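# Press the gauge pin on the magnet-marked fixture post

## Task

Find the post of the checking fixture that has a yellow magnet on it. Press that post's gauge pin fully in and keep it there for at least one second; afterwards the spring may push it back out. Do not disturb the other three pins, and do not move the magnet.

## Robot and tools

Robot: two UR20-type arms, left_arm and right_arm, each with a two-finger Robotiq 85 mm gripper and a wrist camera (cam_left_wrist, cam_right_wrist, both 896x504). No part is to be grasped. The job is a press, for example with the closed fingertips along the pin's axis.

Frames: the scene frame has its origin at table height, midway between the nominal bases, with +z up and +x pointing out over the table. left_arm sits on the +y side, its base near (+0.060, +0.928, 0) m; right_arm is near (-0.064, -0.817, 0) m. Both bases are almost unrotated. Each arm reports its hand pose and velocities in its own base frame. Motion offsets run along the current Hand target's own axes: gripper +z points along the fingers, y is the direction in which they open and close. end_effector_position is the spot between the pads when closed; closed fingertips stick out about 19 mm past it. Printed poses can be off by a few centimetres.

The 18-number row: every arm command uses one list of 18 numbers, each in [-1, 1], covering both arms even if only one moves. Order: left dx, dy, dz, rx, ry, rz, left gripper position, force_limit, speed, then the same nine for the right arm. The six pose numbers are an offset, not a pose: they are measured from that arm's Hand target as it stood when the action or move began, on that target's own axes. Scale: 1.0 equals 0.6 m for dx..dz and 180 degrees for rx..rz; rx, ry, rz form one rotation vector. Sending the same offset again moves the arm further. All zeros re-sends the Hand target, which helps when a gripper settled short. Orientation commands are clipped to 32 degrees from the measured one per step.

Gripper numbers are commands, not offsets: position +1 is fully open, about -0.8 brings the pads together, -1 closes until blocked. force_limit and speed set grip strength and finger speed (about 20 to 150 mm/s). To leave a gripper unchanged, resend its previous three numbers; 0 is itself a command.

Tools:
- execute_actions(actions, cameras): actions is a list of actions; each action is up to 15 rows, one per 1/30 s step, and a short one repeats its last row to fill 15 steps (0.5 s). Every row in an action counts from the same start pose. An empty list returns state plus all camera images.
- move(target, speed, blend, stop_force, zero, blocking, cameras): straight-line path to one row, or through up to 15 rows, all offsets from the same starting Hand targets. speed in m/s (0.002 to 4.2, default 0.25). blend in metres rounds corners. stop_force in newtons (6 to 120) ends an arm's path when its wrist senses that much push against its travel; use it with a slow speed to approach the pin. zero (default true) re-zeroes the sensor first. blocking=false returns early but cannot be combined with stop_force. Leave stop_force out when backing away from a contact. No obstacle avoidance.
- wait(seconds 0 to 10): the robot holds its last command; useful for the one-second hold.
- stop: brakes a running move.
- zoom_image(camera, region [x0, y0, x1, y1] in pixels, at most 504x504): closer look at the latest image of that camera.
- zero_wrist_force(arm): resets that wrist sensor's zero.
- read_manual: licence texts only.
- finished_scene(scene): ends the current scene, given its number; irreversible.

Results: each arm's end_effector_position (m), quaternion, velocities (omitted and shown as within noise when still), Hand target (next offsets count from it), joint positions and torques, Wrist force and Wrist torque along the gripper's own axes (a push reads as force from the surface into the arm) plus a peak line, gripper object_status (0 moving, 1 blocked while opening, 2 blocked while closing, 3 at requested position) and position_measured in counts (3 open, 230 pads touching). A move adds a move: line: done, off_target, moving, held or fault, and limits=paced or limits=held. done does not prove nothing was touched.

Cautions: the arms are stiff; commanding even slightly beyond a firm contact can trip a fault stop. Net outside force near 150 N (plus or minus 25) or joint torque at its limit (wrist joints 98.4 N m) stops the arm for 10 s. Approach the pin slowly with stop_force, press only a few millimetres past contact, hold, then retract without stop_force. Do not touch the magnet or the other pins, do not let anything fall off the table, keep the arms from hitting or gripping each other, avoid paths near an arm's own base, and avoid long stretched-out holds that heat motors (MOTOR HOT at 70 °C, brakes at 85 °C).

Each tool is called by a JSON object that holds its "api" and its "payload".

## Session

{"api": "execute_actions", "payload": {"actions": []}}

Scene clock: 0.00 s.
left_arm: end_effector_position=(+0.6452, +0.5338, +0.3687) position_measured=3 object_status=3 end_effector_quat_wxyz=(+0.054, +0.895, -0.431, +0.101) | right_arm: end_effector_position=(+1.0094, -0.4085, +0.1239) position_measured=3 object_status=3 end_effector_quat_wxyz=(+0.497, -0.362, -0.574, -0.541)
Joint positions: left_arm=[0.541 -1.507 2.094 -2.179 -1.799 -1.706] | right_arm=[2.693 -2.576 -1.22 -2.623 2.507 -0.374]
Joint velocities: within noise
Joint torques (N m): no reading
Motor temperatures (°C): left_arm=[24 36 26 39 35 34] | right_arm=[29 36 36 38 34 39]
Wrist force (N): no reading
Wrist torque (N m): no reading
Wrist force, peak (N): no reading
Hand target: left_arm +0.6452, +0.5338, +0.3687; +0.054, +0.895, -0.431, +0.101 | right_arm +1.0094, -0.4085, +0.1239; +0.497, -0.362, -0.574, -0.541
Tool commands: left_gripper/position=+1.0 left_gripper/force_limit=+1.0 left_gripper/speed=+1.0 right_gripper/position=+1.0 right_gripper/force_limit=+1.0 right_gripper/speed=+1.0

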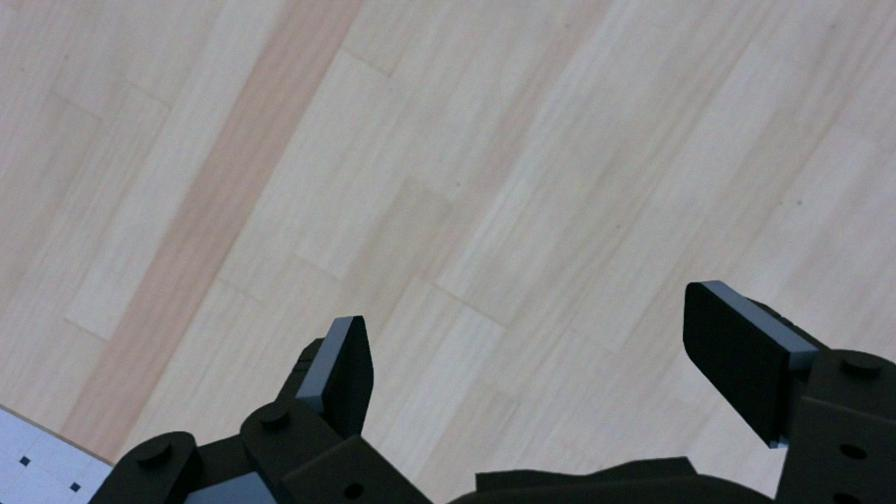

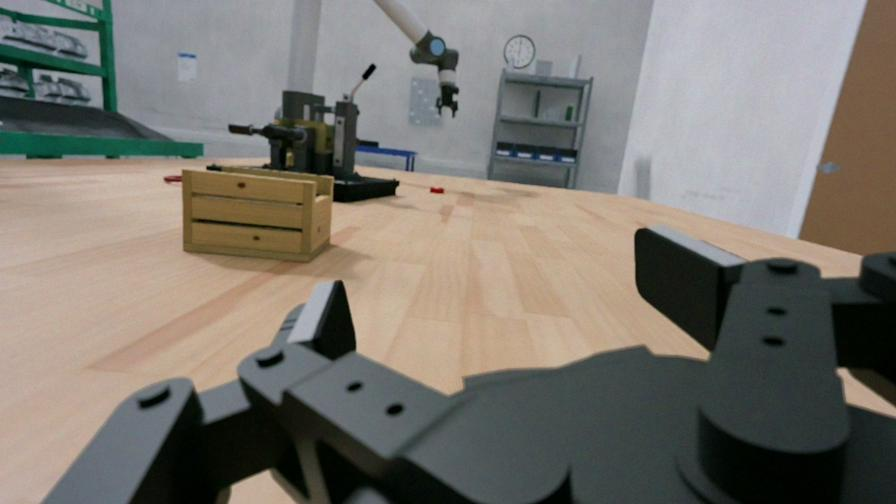

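{"api": "zoom_image", "payload": {"camera": "cam_right_wrist", "region": [150, 40, 500, 280]}}

{"api": "zoom_image", "payload": {"camera": "cam_left_wrist", "region": [0, 380, 200, 504]}}

Scaled by 1.440 from the camera's 896x504 image, which has a finer 1280x720 frame.

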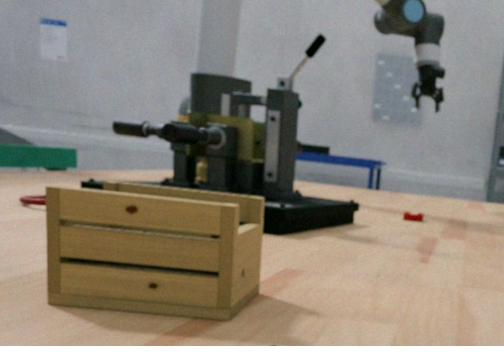

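Scaled by 2.520 from the camera's 896x504 image, which has a finer 1280x720 frame.

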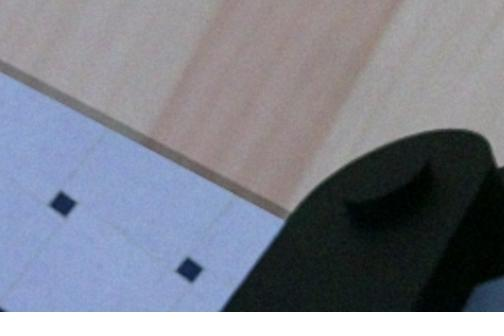

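{"api": "move", "payload": {"target": [0.918,1.0,-0.375,0,0,0,1,1,1,0,0,0,0,0,0,1,1,1], "speed": 0.4, "cameras": ["all"]}}

Scene clock: 4.20 s.
left_arm: end_effector_position=(+0.4810, -0.2176, +0.7183) position_measured=3 object_status=3 end_effector_quat_wxyz=(+0.054, +0.895, -0.431, +0.101) | right_arm: end_effector_position=(+1.0094, -0.4085, +0.1239) position_measured=3 object_status=3 end_effector_quat_wxyz=(+0.497, -0.362, -0.574, -0.541)
Joint positions: left_arm=[-0.793 -2.141 2.074 -1.731 -1.604 -3.041] | right_arm=[2.693 -2.576 -1.22 -2.623 2.507 -0.374]
Joint torques (N m): left_arm=[-16.44 48.89 -134.56 -7.42 4.98 -5.06] | right_arm=[1.53 247.85 72.46 -1.7 1.33 -0.12]
Wrist force (N): left_arm=[-0.1 -0.1 -0.2] | right_arm=[0.5 0.3 0.4]
Wrist torque (N m): left_arm=[-0.03 0.06 0.01] | right_arm=[0.05 -0.08 0.00]
Wrist force, peak (N): left_arm=[-2.7 -3.2 1.1] | right_arm=[0.0 0.4 0.5]
Hand target: left_arm +0.4810, -0.2177, +0.7183; +0.054, +0.895, -0.431, +0.101 | right_arm +1.0094, -0.4085, +0.1239; +0.497, -0.362, -0.574, -0.541
Off the commanded pose: left_arm 0.000 m, 0 deg | right_arm 0.000 m, 0 deg.
move: done
camera_calibration:
cam_left_wrist: T_world_to_cam=[[-0.854391, -0.519383, -0.0160287, 0.326291], [-0.518456, 0.849984, 0.0934379, 0.390417], [-0.0349059, 0.0881427, -0.995496, 0.877058], [0, 0, 0, 1]] pos_world=[0.511809, -0.239685, 0.841858]

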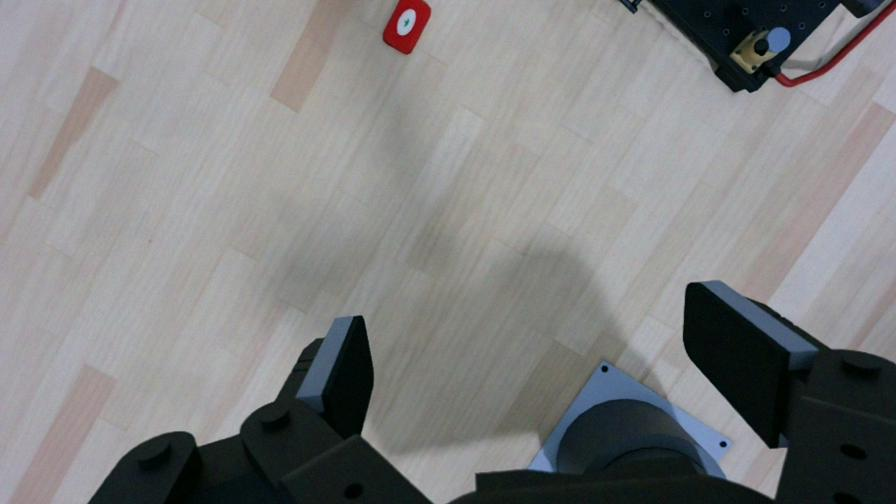

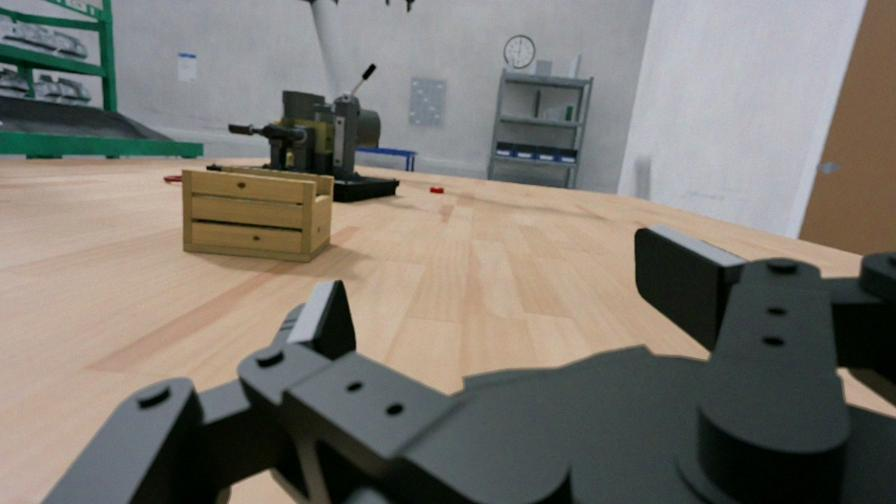

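{"api": "move", "payload": {"target": [0.778,0.622,0.10,0,0,0,1,1,1,0,0,0,0,0,0,1,1,1], "speed": 0.4, "cameras": ["cam_left_wrist"]}}

Scene clock: 6.70 s.
left_arm: end_effector_position=(+0.4813, -0.8160, +0.7693) position_measured=3 object_status=3 end_effector_quat_wxyz=(+0.054, +0.895, -0.431, +0.101) | right_arm: end_effector_position=(+1.0094, -0.4085, +0.1239) position_measured=3 object_status=3 end_effector_quat_wxyz=(+0.497, -0.362, -0.574, -0.541)
Joint positions: left_arm=[-1.279 -1.612 1.66 -1.834 -1.495 -3.516] | right_arm=[2.693 -2.576 -1.22 -2.623 2.507 -0.374]
Joint torques (N m): left_arm=[-19.47 -56.82 -142.73 -7.11 5.87 -4.59] | right_arm=[-1.57 248.31 74.94 -1.29 1.86 0.84]
Wrist force (N): left_arm=[0.3 -0.7 -0.2] | right_arm=[0.1 0.1 0.2]
Wrist torque (N m): left_arm=[-0.09 0.02 0.03] | right_arm=[0.02 -0.01 0.00]
Wrist force, peak (N): left_arm=[-3.4 -3.1 -0.6] | right_arm=[0.1 0.5 0.5]
Hand target: left_arm +0.4813, -0.8162, +0.7693; +0.054, +0.895, -0.431, +0.101 | right_arm +1.0094, -0.4085, +0.1239; +0.497, -0.362, -0.574, -0.541
Off the commanded pose: left_arm 0.000 m, 0 deg | right_arm 0.000 m, 0 deg.
move: done
camera_calibration:
cam_left_wrist: T_world_to_cam=[[-0.854394, -0.519378, -0.0160804, 0.0166178], [-0.518453, 0.849977, 0.0935224, 0.894355], [-0.0349055, 0.0882418, -0.995487, 0.980658], [0, 0, 0, 1]] pos_world=[0.512109, -0.838085, 0.892858]
Images, in order (width x height): cam_left_wrist 896x504.

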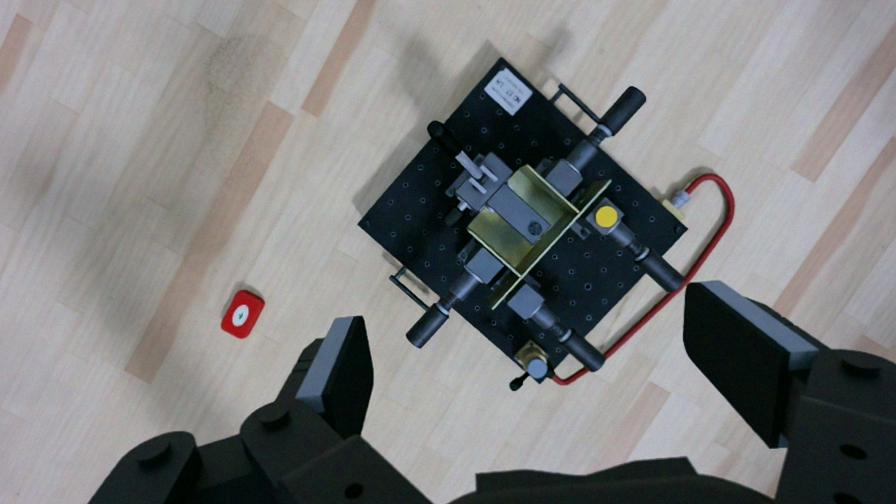

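{"api": "zoom_image", "payload": {"camera": "cam_left_wrist", "region": [480, 120, 720, 400]}}

{"api": "zoom_image", "payload": {"camera": "cam_left_wrist", "region": [340, 40, 720, 400]}}

Scaled by 1.800 from the camera's 896x504 image, which has a finer 1280x720 frame.

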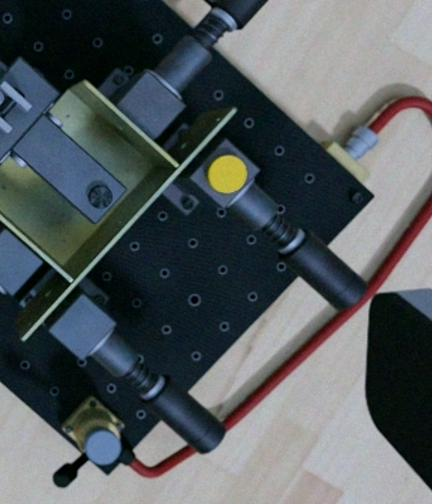

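Scaled by 1.326 from the camera's 896x504 image, which has a finer 1280x720 frame.

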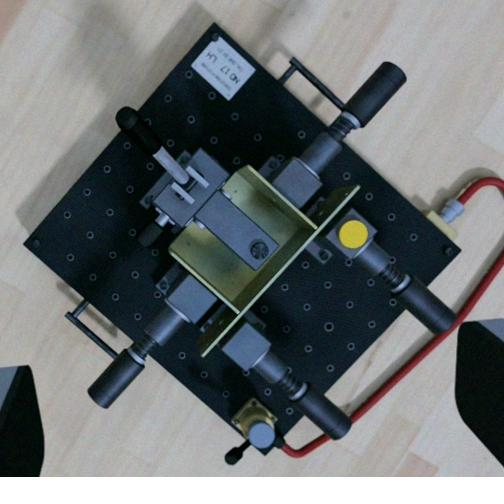

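{"api": "move", "payload": {"target": [[-0.4387,0.6245,0.2788,0.1165,0.1702,-0.2035,-1,-0.5,0,0,0,0,0,0,0,1,1,1],[-0.565,0.720,0.661,0.1165,0.1702,-0.2035,-1,-0.5,0,0,0,0,0,0,0,1,1,1]], "speed": 0.3, "blend": 0.1, "cameras": ["all"]}}

Scene clock: 13.23 s.
left_arm: end_effector_position=(-0.0096, -0.9002, +0.3104) position_measured=232 object_status=3 end_effector_quat_wxyz=(+0.032, +0.921, -0.079, +0.381) | right_arm: end_effector_position=(+1.0094, -0.4085, +0.1239) position_measured=3 object_status=3 end_effector_quat_wxyz=(+0.497, -0.362, -0.574, -0.541)
Joint positions: left_arm=[-2.074 -1.368 2.092 -1.979 -0.839 -5.167] | right_arm=[2.693 -2.576 -1.22 -2.623 2.507 -0.374]
Joint torques (N m): left_arm=[-16.89 -99.4 -57.96 -9.45 -1.9 -4.85] | right_arm=[-5.55 253.8 74.23 -0.61 3.77 2.57]
Wrist force (N): left_arm=[0.9 -0.3 -0.2] | right_arm=[0.3 0.2 0.4]
Wrist torque (N m): left_arm=[0.03 0.04 -0.04] | right_arm=[0.03 -0.05 -0.01]
Wrist force, peak (N): left_arm=[2.7 -4.1 -1.0] | right_arm=[0.3 0.7 0.4]
Hand target: left_arm -0.0096, -0.9002, +0.3102; +0.032, +0.921, -0.079, +0.381 | right_arm +1.0094, -0.4085, +0.1239; +0.497, -0.362, -0.574, -0.541
Off the commanded pose: left_arm 0.000 m, 0 deg | right_arm 0.000 m, 0 deg.
move: done
camera_calibration:
cam_left_wrist: T_world_to_cam=[[-0.260781, -0.961317, -0.0886741, -0.823485], [-0.854925, 0.27263, -0.441335, 0.397442], [0.448438, -0.0392823, -0.89295, 0.372126], [0, 0, 0, 1]] pos_world=[-0.041842, -0.885367, 0.434673]

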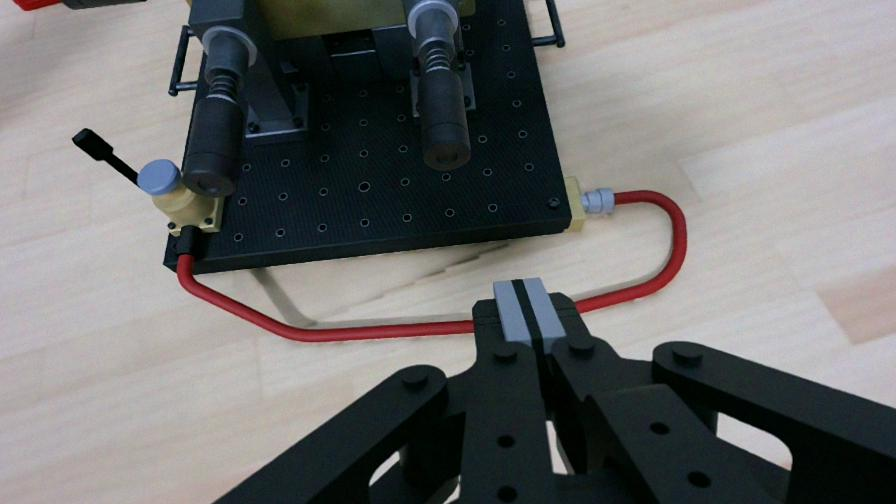

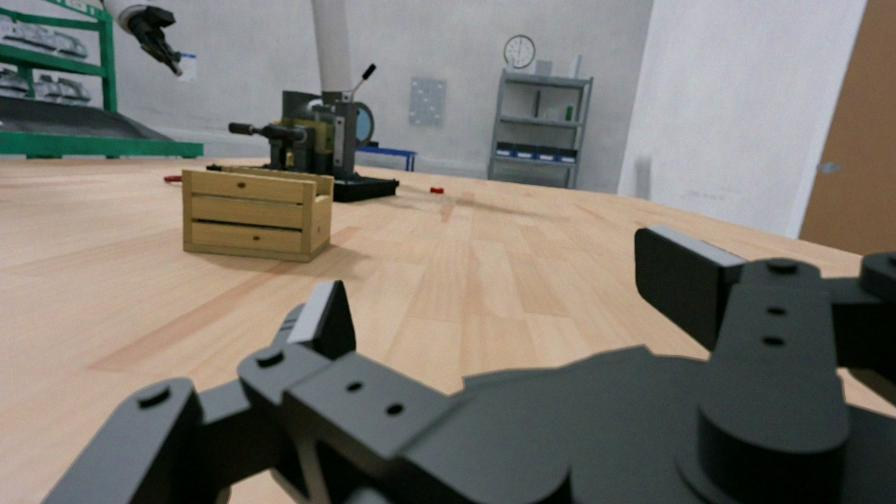

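{"api": "zoom_image", "payload": {"camera": "cam_left_wrist", "region": [330, 0, 570, 240]}}

Scaled by 2.100 from the camera's 896x504 image, which has a finer 1280x720 frame.

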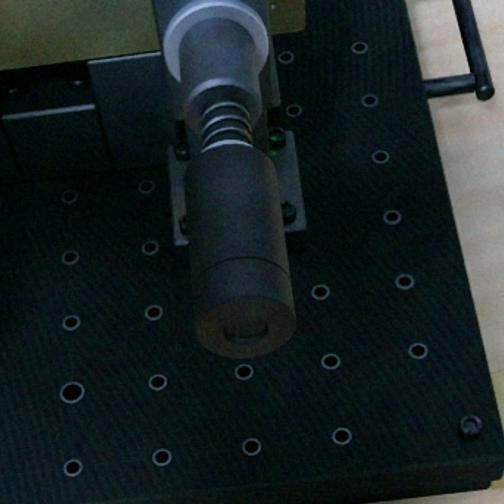

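{"api": "move", "payload": {"target": [-0.0335,-0.0262,0.2805,-0.0051,0,0.0051,-1,-0.5,0,0,0,0,0,0,0,1,1,1], "speed": 0.15, "cameras": ["cam_left_wrist"]}}

{"api": "zoom_image", "payload": {"camera": "cam_left_wrist", "region": [400, 100, 650, 380]}}

Scene clock: 17.03 s.
left_arm: end_effector_position=(+0.0962, -0.9025, +0.1771) position_measured=232 object_status=3 end_effector_quat_wxyz=(+0.037, +0.920, -0.089, +0.381) | right_arm: end_effector_position=(+1.0094, -0.4085, +0.1239) position_measured=3 object_status=3 end_effector_quat_wxyz=(+0.497, -0.362, -0.574, -0.541)
Joint positions: left_arm=[-1.964 -1.238 2.217 -2.354 -0.805 -4.991] | right_arm=[2.693 -2.576 -1.22 -2.623 2.507 -0.374]
Joint torques (N m): left_arm=[18.87 -109.09 -45.78 -11.91 9.45 1.96] | right_arm=[-3.28 254.27 75.34 -0.22 3.6 3.57]
Wrist force (N): left_arm=[0.6 0.0 -0.5] | right_arm=[0.0 0.6 0.1]
Wrist torque (N m): left_arm=[0.16 0.13 -0.04] | right_arm=[0.11 -0.01 0.00]
Wrist force, peak (N): left_arm=[1.1 0.1 -2.0] | right_arm=[0.5 0.5 0.3]
Hand target: left_arm +0.0963, -0.9025, +0.1770; +0.037, +0.920, -0.089, +0.381 | right_arm +1.0094, -0.4085, +0.1239; +0.497, -0.362, -0.574, -0.541
Off the commanded pose: left_arm 0.000 m, 0 deg | right_arm 0.000 m, 0 deg.
move: done
camera_calibration:
cam_left_wrist: T_world_to_cam=[[-0.282416, -0.955178, -0.0887487, -0.802254], [-0.848551, 0.291893, -0.441315, 0.446424], [0.44744, -0.0493264, -0.892953, 0.196604], [0, 0, 0, 1]] pos_world=[0.0642759, -0.886906, 0.301373]
Images, in order (width x height): cam_left_wrist 896x504.

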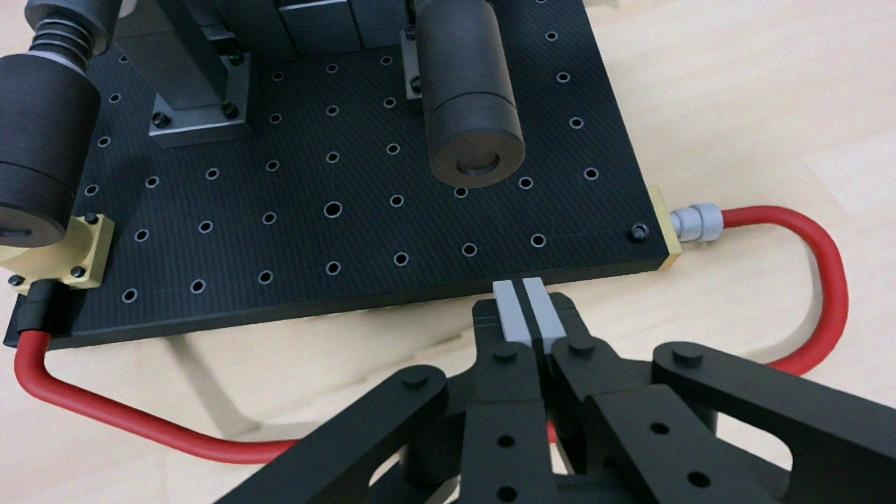

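Scaled by 1.800 from the camera's 896x504 image, which has a finer 1280x720 frame.

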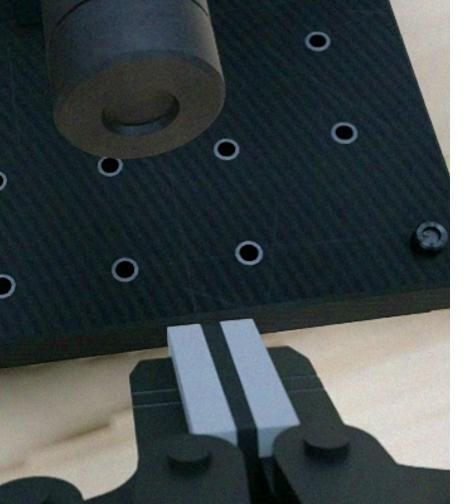

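{"api": "move", "payload": {"target": [0.0335,-0.0103,0.0370,0,0,0,-1,-0.5,0,0,0,0,0,0,0,1,1,1], "speed": 0.06, "stop_force": 10, "cameras": ["cam_left_wrist"]}}

{"api": "zoom_image", "payload": {"camera": "cam_left_wrist", "region": [400, 100, 650, 380]}}

Scene clock: 20.33 s.
left_arm: end_effector_position=(+0.1268, -0.9021, +0.1755) position_measured=232 object_status=3 end_effector_quat_wxyz=(+0.037, +0.920, -0.089, +0.381) | right_arm: end_effector_position=(+1.0094, -0.4085, +0.1239) position_measured=3 object_status=3 end_effector_quat_wxyz=(+0.497, -0.362, -0.574, -0.541)
Joint positions: left_arm=[-1.93 -1.235 2.228 -2.4 -0.799 -4.945] | right_arm=[2.693 -2.576 -1.22 -2.623 2.507 -0.374]
Joint torques (N m): left_arm=[17.68 -111.06 -45.27 -11.72 9.18 3.07] | right_arm=[-5.58 256.13 74.79 -0.84 3.59 3.84]
Wrist force (N): left_arm=[0.6 -0.2 0.0] | right_arm=[0.2 0.1 -0.1]
Wrist torque (N m): left_arm=[0.08 0.16 -0.03] | right_arm=[0.01 -0.04 0.00]
Wrist force, peak (N): left_arm=[1.3 -0.2 0.5] | right_arm=[0.2 0.5 0.8]
Hand target: left_arm +0.1268, -0.9021, +0.1755; +0.037, +0.920, -0.089, +0.381 | right_arm +1.0094, -0.4085, +0.1239; +0.497, -0.362, -0.574, -0.541
Off the commanded pose: left_arm 0.000 m, 0 deg | right_arm 0.000 m, 0 deg.
move: done
camera_calibration:
cam_left_wrist: T_world_to_cam=[[-0.282498, -0.95515, -0.08879, -0.793423], [-0.848524, 0.291985, -0.441306, 0.471672], [0.447439, -0.0493276, -0.892953, 0.181498], [0, 0, 0, 1]] pos_world=[0.0948756, -0.886606, 0.299773]
Images, in order (width x height): cam_left_wrist 896x504.

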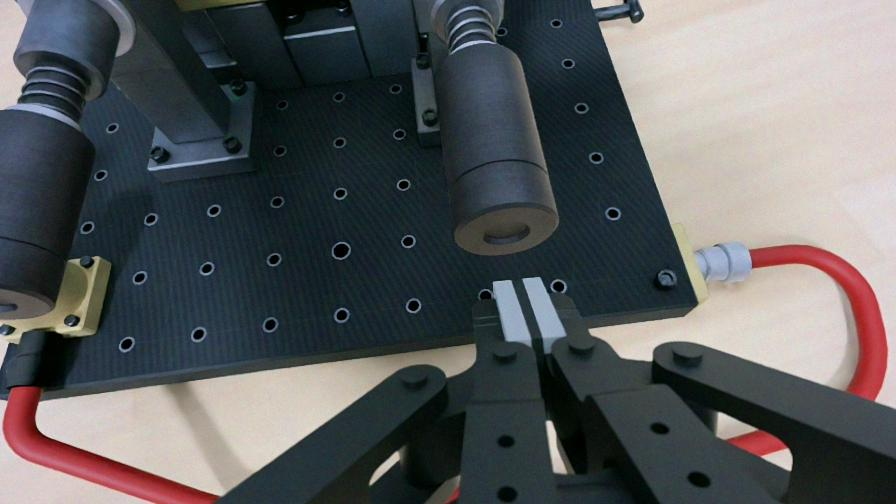

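Scaled by 1.800 from the camera's 896x504 image, which has a finer 1280x720 frame.

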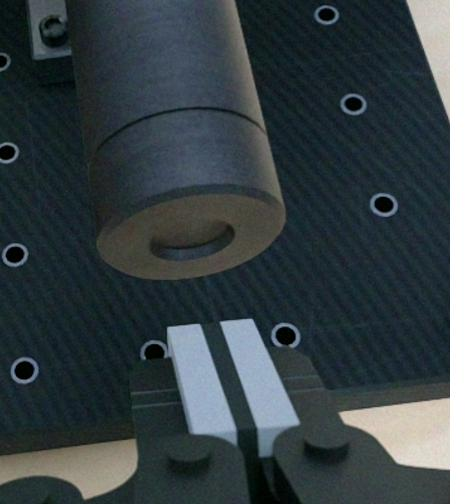

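{"api": "move", "payload": {"target": [0.0565,-0.0018,0.0565,0,0,0,-1,-0.5,0,0,0,0,0,0,0,1,1,1], "speed": 0.015, "stop_force": 40, "cameras": ["cam_left_wrist"]}}

{"api": "zoom_image", "payload": {"camera": "cam_left_wrist", "region": [400, 100, 650, 380]}}

Scene clock: 24.83 s.
left_arm: end_effector_position=(+0.1657, -0.9088, +0.1754) position_measured=232 object_status=3 end_effector_quat_wxyz=(+0.037, +0.920, -0.089, +0.381) | right_arm: end_effector_position=(+1.0094, -0.4085, +0.1239) position_measured=3 object_status=3 end_effector_quat_wxyz=(+0.497, -0.362, -0.574, -0.541)
Joint positions: left_arm=[-1.884 -1.224 2.228 -2.455 -0.793 -4.881] | right_arm=[2.693 -2.576 -1.22 -2.623 2.507 -0.374]
Joint torques (N m): left_arm=[3.08 -163.12 -43.19 -5.75 13.99 -3.84] | right_arm=[-2.09 251.22 75.88 -1.19 3.36 3.84]
Wrist force (N): left_arm=[-21.8 0.3 -16.7] | right_arm=[0.2 0.4 0.4]
Wrist torque (N m): left_arm=[0.10 -0.02 -0.11] | right_arm=[0.06 -0.04 0.00]
Wrist force, peak (N): left_arm=[-51.7 -15.5 -73.9] | right_arm=[0.1 0.3 0.8]
Hand target: left_arm +0.1657, -0.9087, +0.1754; +0.037, +0.920, -0.089, +0.381 (not the last commanded pose) | right_arm +1.0094, -0.4085, +0.1239; +0.497, -0.362, -0.574, -0.541
Off the commanded pose: left_arm 0.009 m, 0 deg | right_arm 0.000 m, 0 deg.
move: contact (left_arm)
camera_calibration:
cam_left_wrist: T_world_to_cam=[[-0.282479, -0.955147, -0.0888872, -0.788832], [-0.848529, 0.292013, -0.441278, 0.506568], [0.447441, -0.0492281, -0.892957, 0.163896], [0, 0, 0, 1]] pos_world=[0.133676, -0.893306, 0.299772]
Images, in order (width x height): cam_left_wrist 896x504.

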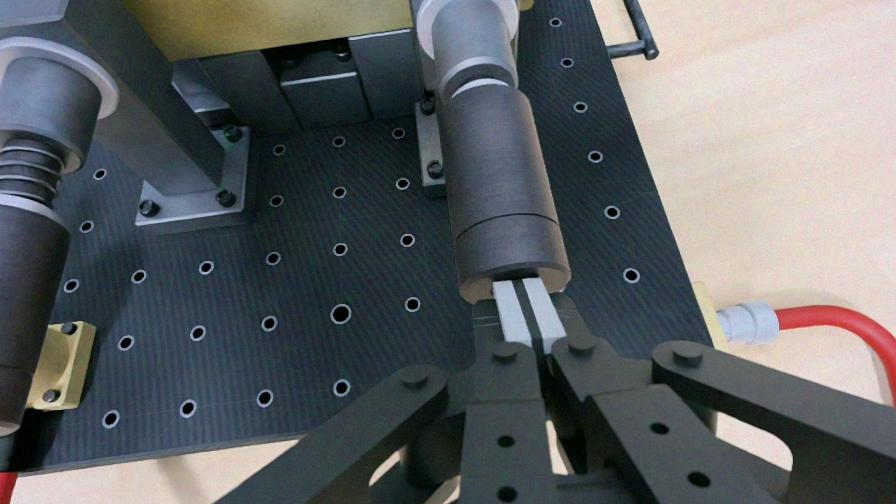

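Scaled by 1.800 from the camera's 896x504 image, which has a finer 1280x720 frame.

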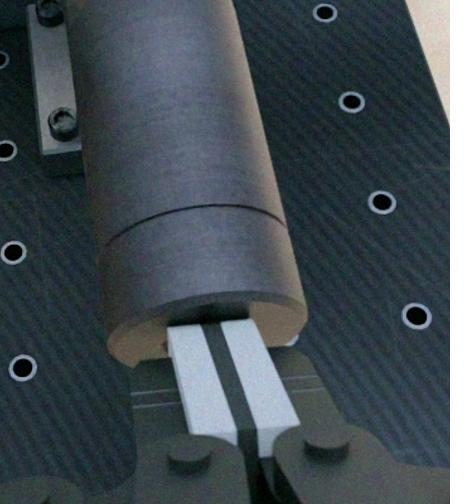

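{"api": "zoom_image", "payload": {"camera": "cam_left_wrist", "region": [400, 0, 600, 140]}}

{"api": "wait", "payload": {"seconds": 0.5}}

Scaled by 2.520 from the camera's 896x504 image, which has a finer 1280x720 frame.

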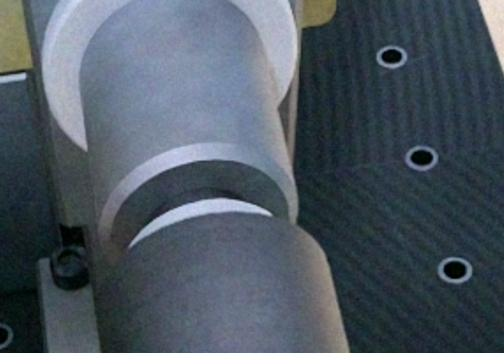

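Scene clock: 25.57 s.
left_arm: end_effector_position=(+0.1657, -0.9087, +0.1754) position_measured=232 object_status=3 end_effector_quat_wxyz=(+0.037, +0.920, -0.089, +0.381) | right_arm: end_effector_position=(+1.0094, -0.4085, +0.1239) position_measured=3 object_status=3 end_effector_quat_wxyz=(+0.497, -0.362, -0.574, -0.541)
Joint positions: left_arm=[-1.884 -1.224 2.228 -2.455 -0.793 -4.881] | right_arm=[2.693 -2.576 -1.22 -2.623 2.507 -0.374]
Joint torques (N m): left_arm=[-0.54 -161.79 -39.24 -8 11.31 -4.19] | right_arm=[-1.5 252.02 74.93 -0.77 4.33 3.08]
Wrist force (N): left_arm=[-20.7 3.6 -14.7] | right_arm=[0.2 0.0 0.3]
Wrist torque (N m): left_arm=[0.05 -0.09 -0.07] | right_arm=[0.00 -0.03 0.00]
Wrist force, peak (N): left_arm=[-21.6 0.2 -16.4] | right_arm=[0.1 0.3 0.6]
Hand target: left_arm +0.1657, -0.9087, +0.1754; +0.037, +0.920, -0.089, +0.381 (not the last commanded pose) | right_arm +1.0094, -0.4085, +0.1239; +0.497, -0.362, -0.574, -0.541
Tool commands: left_gripper/position=-1.0 left_gripper/force_limit=-0.5 left_gripper/speed=+0.0 right_gripper/position=+1.0 right_gripper/force_limit=+1.0 right_gripper/speed=+1.0
Off the commanded pose: left_arm 0.009 m, 0 deg | right_arm 0.000 m, 0 deg.
wait: 0.50 s; at rest from the start

{"api": "move", "payload": {"target": [0.0070,-0.0002,0.0070,0,0,0,-1,-0.5,0,0,0,0,0,0,0,1,1,1], "speed": 0.004, "stop_force": 20, "cameras": ["cam_left_wrist"]}}

{"api": "zoom_image", "payload": {"camera": "cam_left_wrist", "region": [400, 0, 600, 140]}}

Scene clock: 26.80 s.
left_arm: end_effector_position=(+0.1659, -0.9088, +0.1754) position_measured=232 object_status=3 end_effector_quat_wxyz=(+0.037, +0.920, -0.089, +0.381) | right_arm: end_effector_position=(+1.0094, -0.4085, +0.1239) position_measured=3 object_status=3 end_effector_quat_wxyz=(+0.497, -0.362, -0.574, -0.541)
Joint positions: left_arm=[-1.883 -1.224 2.228 -2.456 -0.793 -4.88] | right_arm=[2.693 -2.576 -1.22 -2.623 2.507 -0.374]
Joint torques (N m): left_arm=[23.29 -151.01 -47.09 -4.91 17.65 -4.04] | right_arm=[-1.42 253.1 79.08 -0.57 3.23 3.31]
Wrist force (N): left_arm=[-34.0 0.4 -36.3] | right_arm=[-0.1 -0.1 0.3]
Wrist torque (N m): left_arm=[0.22 -0.03 -0.16] | right_arm=[-0.02 0.02 -0.01]
Wrist force, peak (N): left_arm=[-41.2 -4.7 -40.1] | right_arm=[0.2 0.5 0.5]
Hand target: left_arm +0.1659, -0.9088, +0.1755; +0.037, +0.920, -0.089, +0.381 (not the last commanded pose) | right_arm +1.0094, -0.4085, +0.1239; +0.497, -0.362, -0.574, -0.541
Off the commanded pose: left_arm 0.006 m, 0 deg | right_arm 0.000 m, 0 deg.
move: contact (left_arm)
camera_calibration:
cam_left_wrist: T_world_to_cam=[[-0.282498, -0.95515, -0.08879, -0.788805], [-0.848524, 0.291985, -0.441306, 0.50672], [0.447439, -0.0493276, -0.892953, 0.163717], [0, 0, 0, 1]] pos_world=[0.133876, -0.893306, 0.299773]
Images, in order (width x height): cam_left_wrist 896x504.

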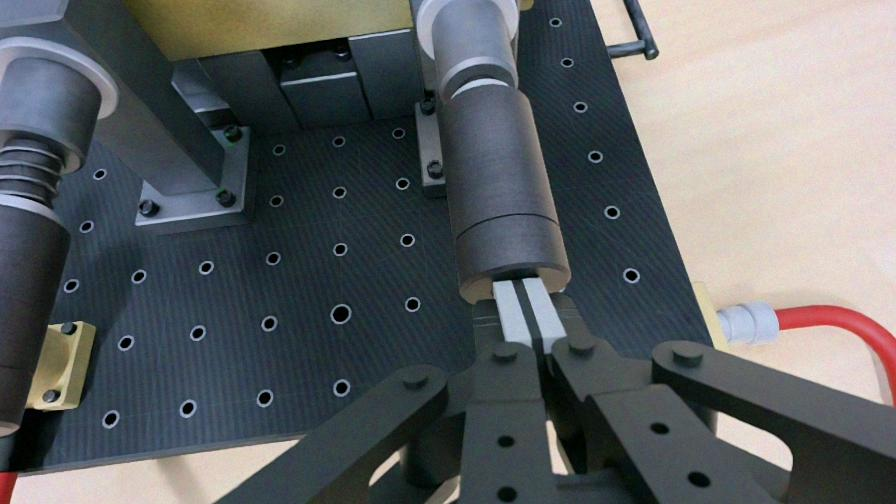

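Scaled by 2.520 from the camera's 896x504 image, which has a finer 1280x720 frame.

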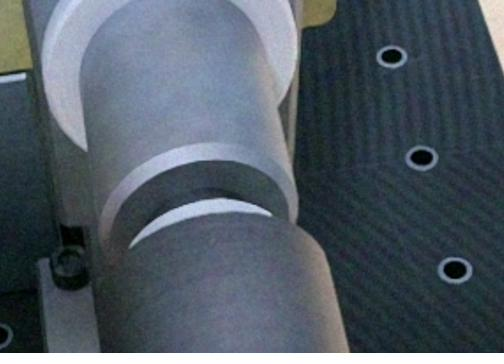

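{"api": "wait", "payload": {"seconds": 1.2}}

{"api": "move", "payload": {"target": [-0.08,0,-0.08,0,0,0,-1,-0.5,0,0,0,0,0,0,0,1,1,1], "speed": 0.08, "cameras": ["cam_left_wrist"]}}

Scene clock: 28.33 s.
left_arm: end_effector_position=(+0.1659, -0.9088, +0.1755) position_measured=232 object_status=3 end_effector_quat_wxyz=(+0.037, +0.920, -0.089, +0.381) | right_arm: end_effector_position=(+1.0094, -0.4085, +0.1239) position_measured=3 object_status=3 end_effector_quat_wxyz=(+0.497, -0.362, -0.574, -0.541)
Joint positions: left_arm=[-1.883 -1.224 2.228 -2.456 -0.793 -4.88] | right_arm=[2.693 -2.576 -1.22 -2.623 2.507 -0.374]
Joint torques (N m): left_arm=[16.92 -163.9 -51.07 -5.78 21.1 -3.59] | right_arm=[-4.07 255.74 73.7 -1 3.04 3.43]
Wrist force (N): left_arm=[-34.6 0.2 -34.9] | right_arm=[0.3 0.0 0.2]
Wrist torque (N m): left_arm=[0.23 -0.06 -0.16] | right_arm=[-0.01 -0.04 0.00]
Wrist force, peak (N): left_arm=[-33.8 0.4 -36.5] | right_arm=[0.3 0.3 0.6]
Hand target: left_arm +0.1659, -0.9088, +0.1755; +0.037, +0.920, -0.089, +0.381 (not the last commanded pose) | right_arm +1.0094, -0.4085, +0.1239; +0.497, -0.362, -0.574, -0.541
Tool commands: left_gripper/position=-1.0 left_gripper/force_limit=-0.5 left_gripper/speed=+0.0 right_gripper/position=+1.0 right_gripper/force_limit=+1.0 right_gripper/speed=+1.0
Off the commanded pose: left_arm 0.006 m, 0 deg | right_arm 0.000 m, 0 deg.
wait: 1.20 s; at rest from the start

Scene clock: 29.63 s.
left_arm: end_effector_position=(+0.0994, -0.8958, +0.1755) position_measured=232 object_status=3 end_effector_quat_wxyz=(+0.037, +0.920, -0.089, +0.381) | right_arm: end_effector_position=(+1.0094, -0.4085, +0.1239) position_measured=3 object_status=3 end_effector_quat_wxyz=(+0.497, -0.362, -0.574, -0.541)
Joint positions: left_arm=[-1.963 -1.242 2.228 -2.361 -0.805 -4.99] | right_arm=[2.693 -2.576 -1.22 -2.623 2.507 -0.374]
Joint torques (N m): left_arm=[-17.45 -158.95 -88.17 -4.6 -1.22 -4.47] | right_arm=[-7.8 251.03 73.36 -1.4 3.55 3.94]
Wrist force (N): left_arm=[-0.5 2.7 -0.5] | right_arm=[-0.2 0.6 0.3]
Wrist torque (N m): left_arm=[0.65 0.34 -0.04] | right_arm=[0.10 0.04 0.00]
Wrist force, peak (N): left_arm=[-34.2 0.1 -34.1] | right_arm=[0.1 0.5 0.5]
Hand target: left_arm +0.0992, -0.8958, +0.1755; +0.037, +0.920, -0.089, +0.381 | right_arm +1.0094, -0.4085, +0.1239; +0.497, -0.362, -0.574, -0.541
Off the commanded pose: left_arm 0.000 m, 0 deg | right_arm 0.000 m, 0 deg.
move: done
camera_calibration:
cam_left_wrist: T_world_to_cam=[[-0.282498, -0.95515, -0.08879, -0.795079], [-0.848524, 0.291985, -0.441306, 0.446469], [0.447439, -0.0493276, -0.892953, 0.194118], [0, 0, 0, 1]] pos_world=[0.0673756, -0.880206, 0.299773]
Images, in order (width x height): cam_left_wrist 896x504.

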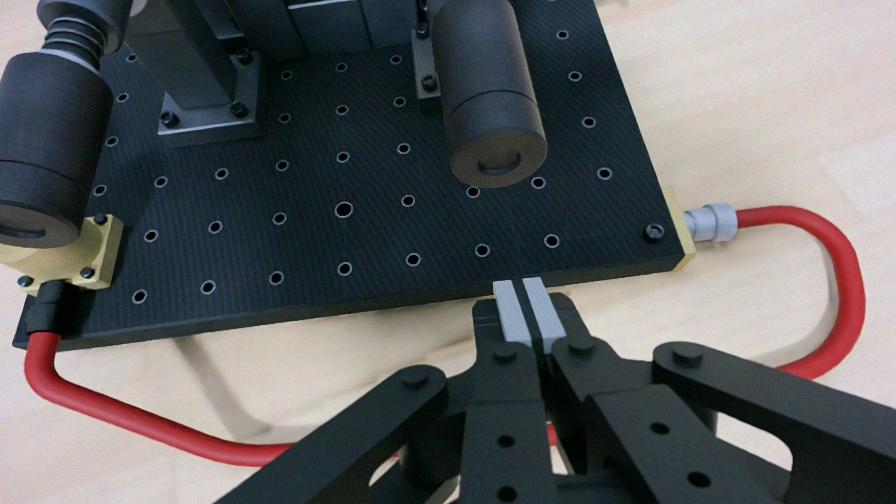

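{"api": "finished_scene", "payload": {"scene": 1}}

The scene is finished: the task was done.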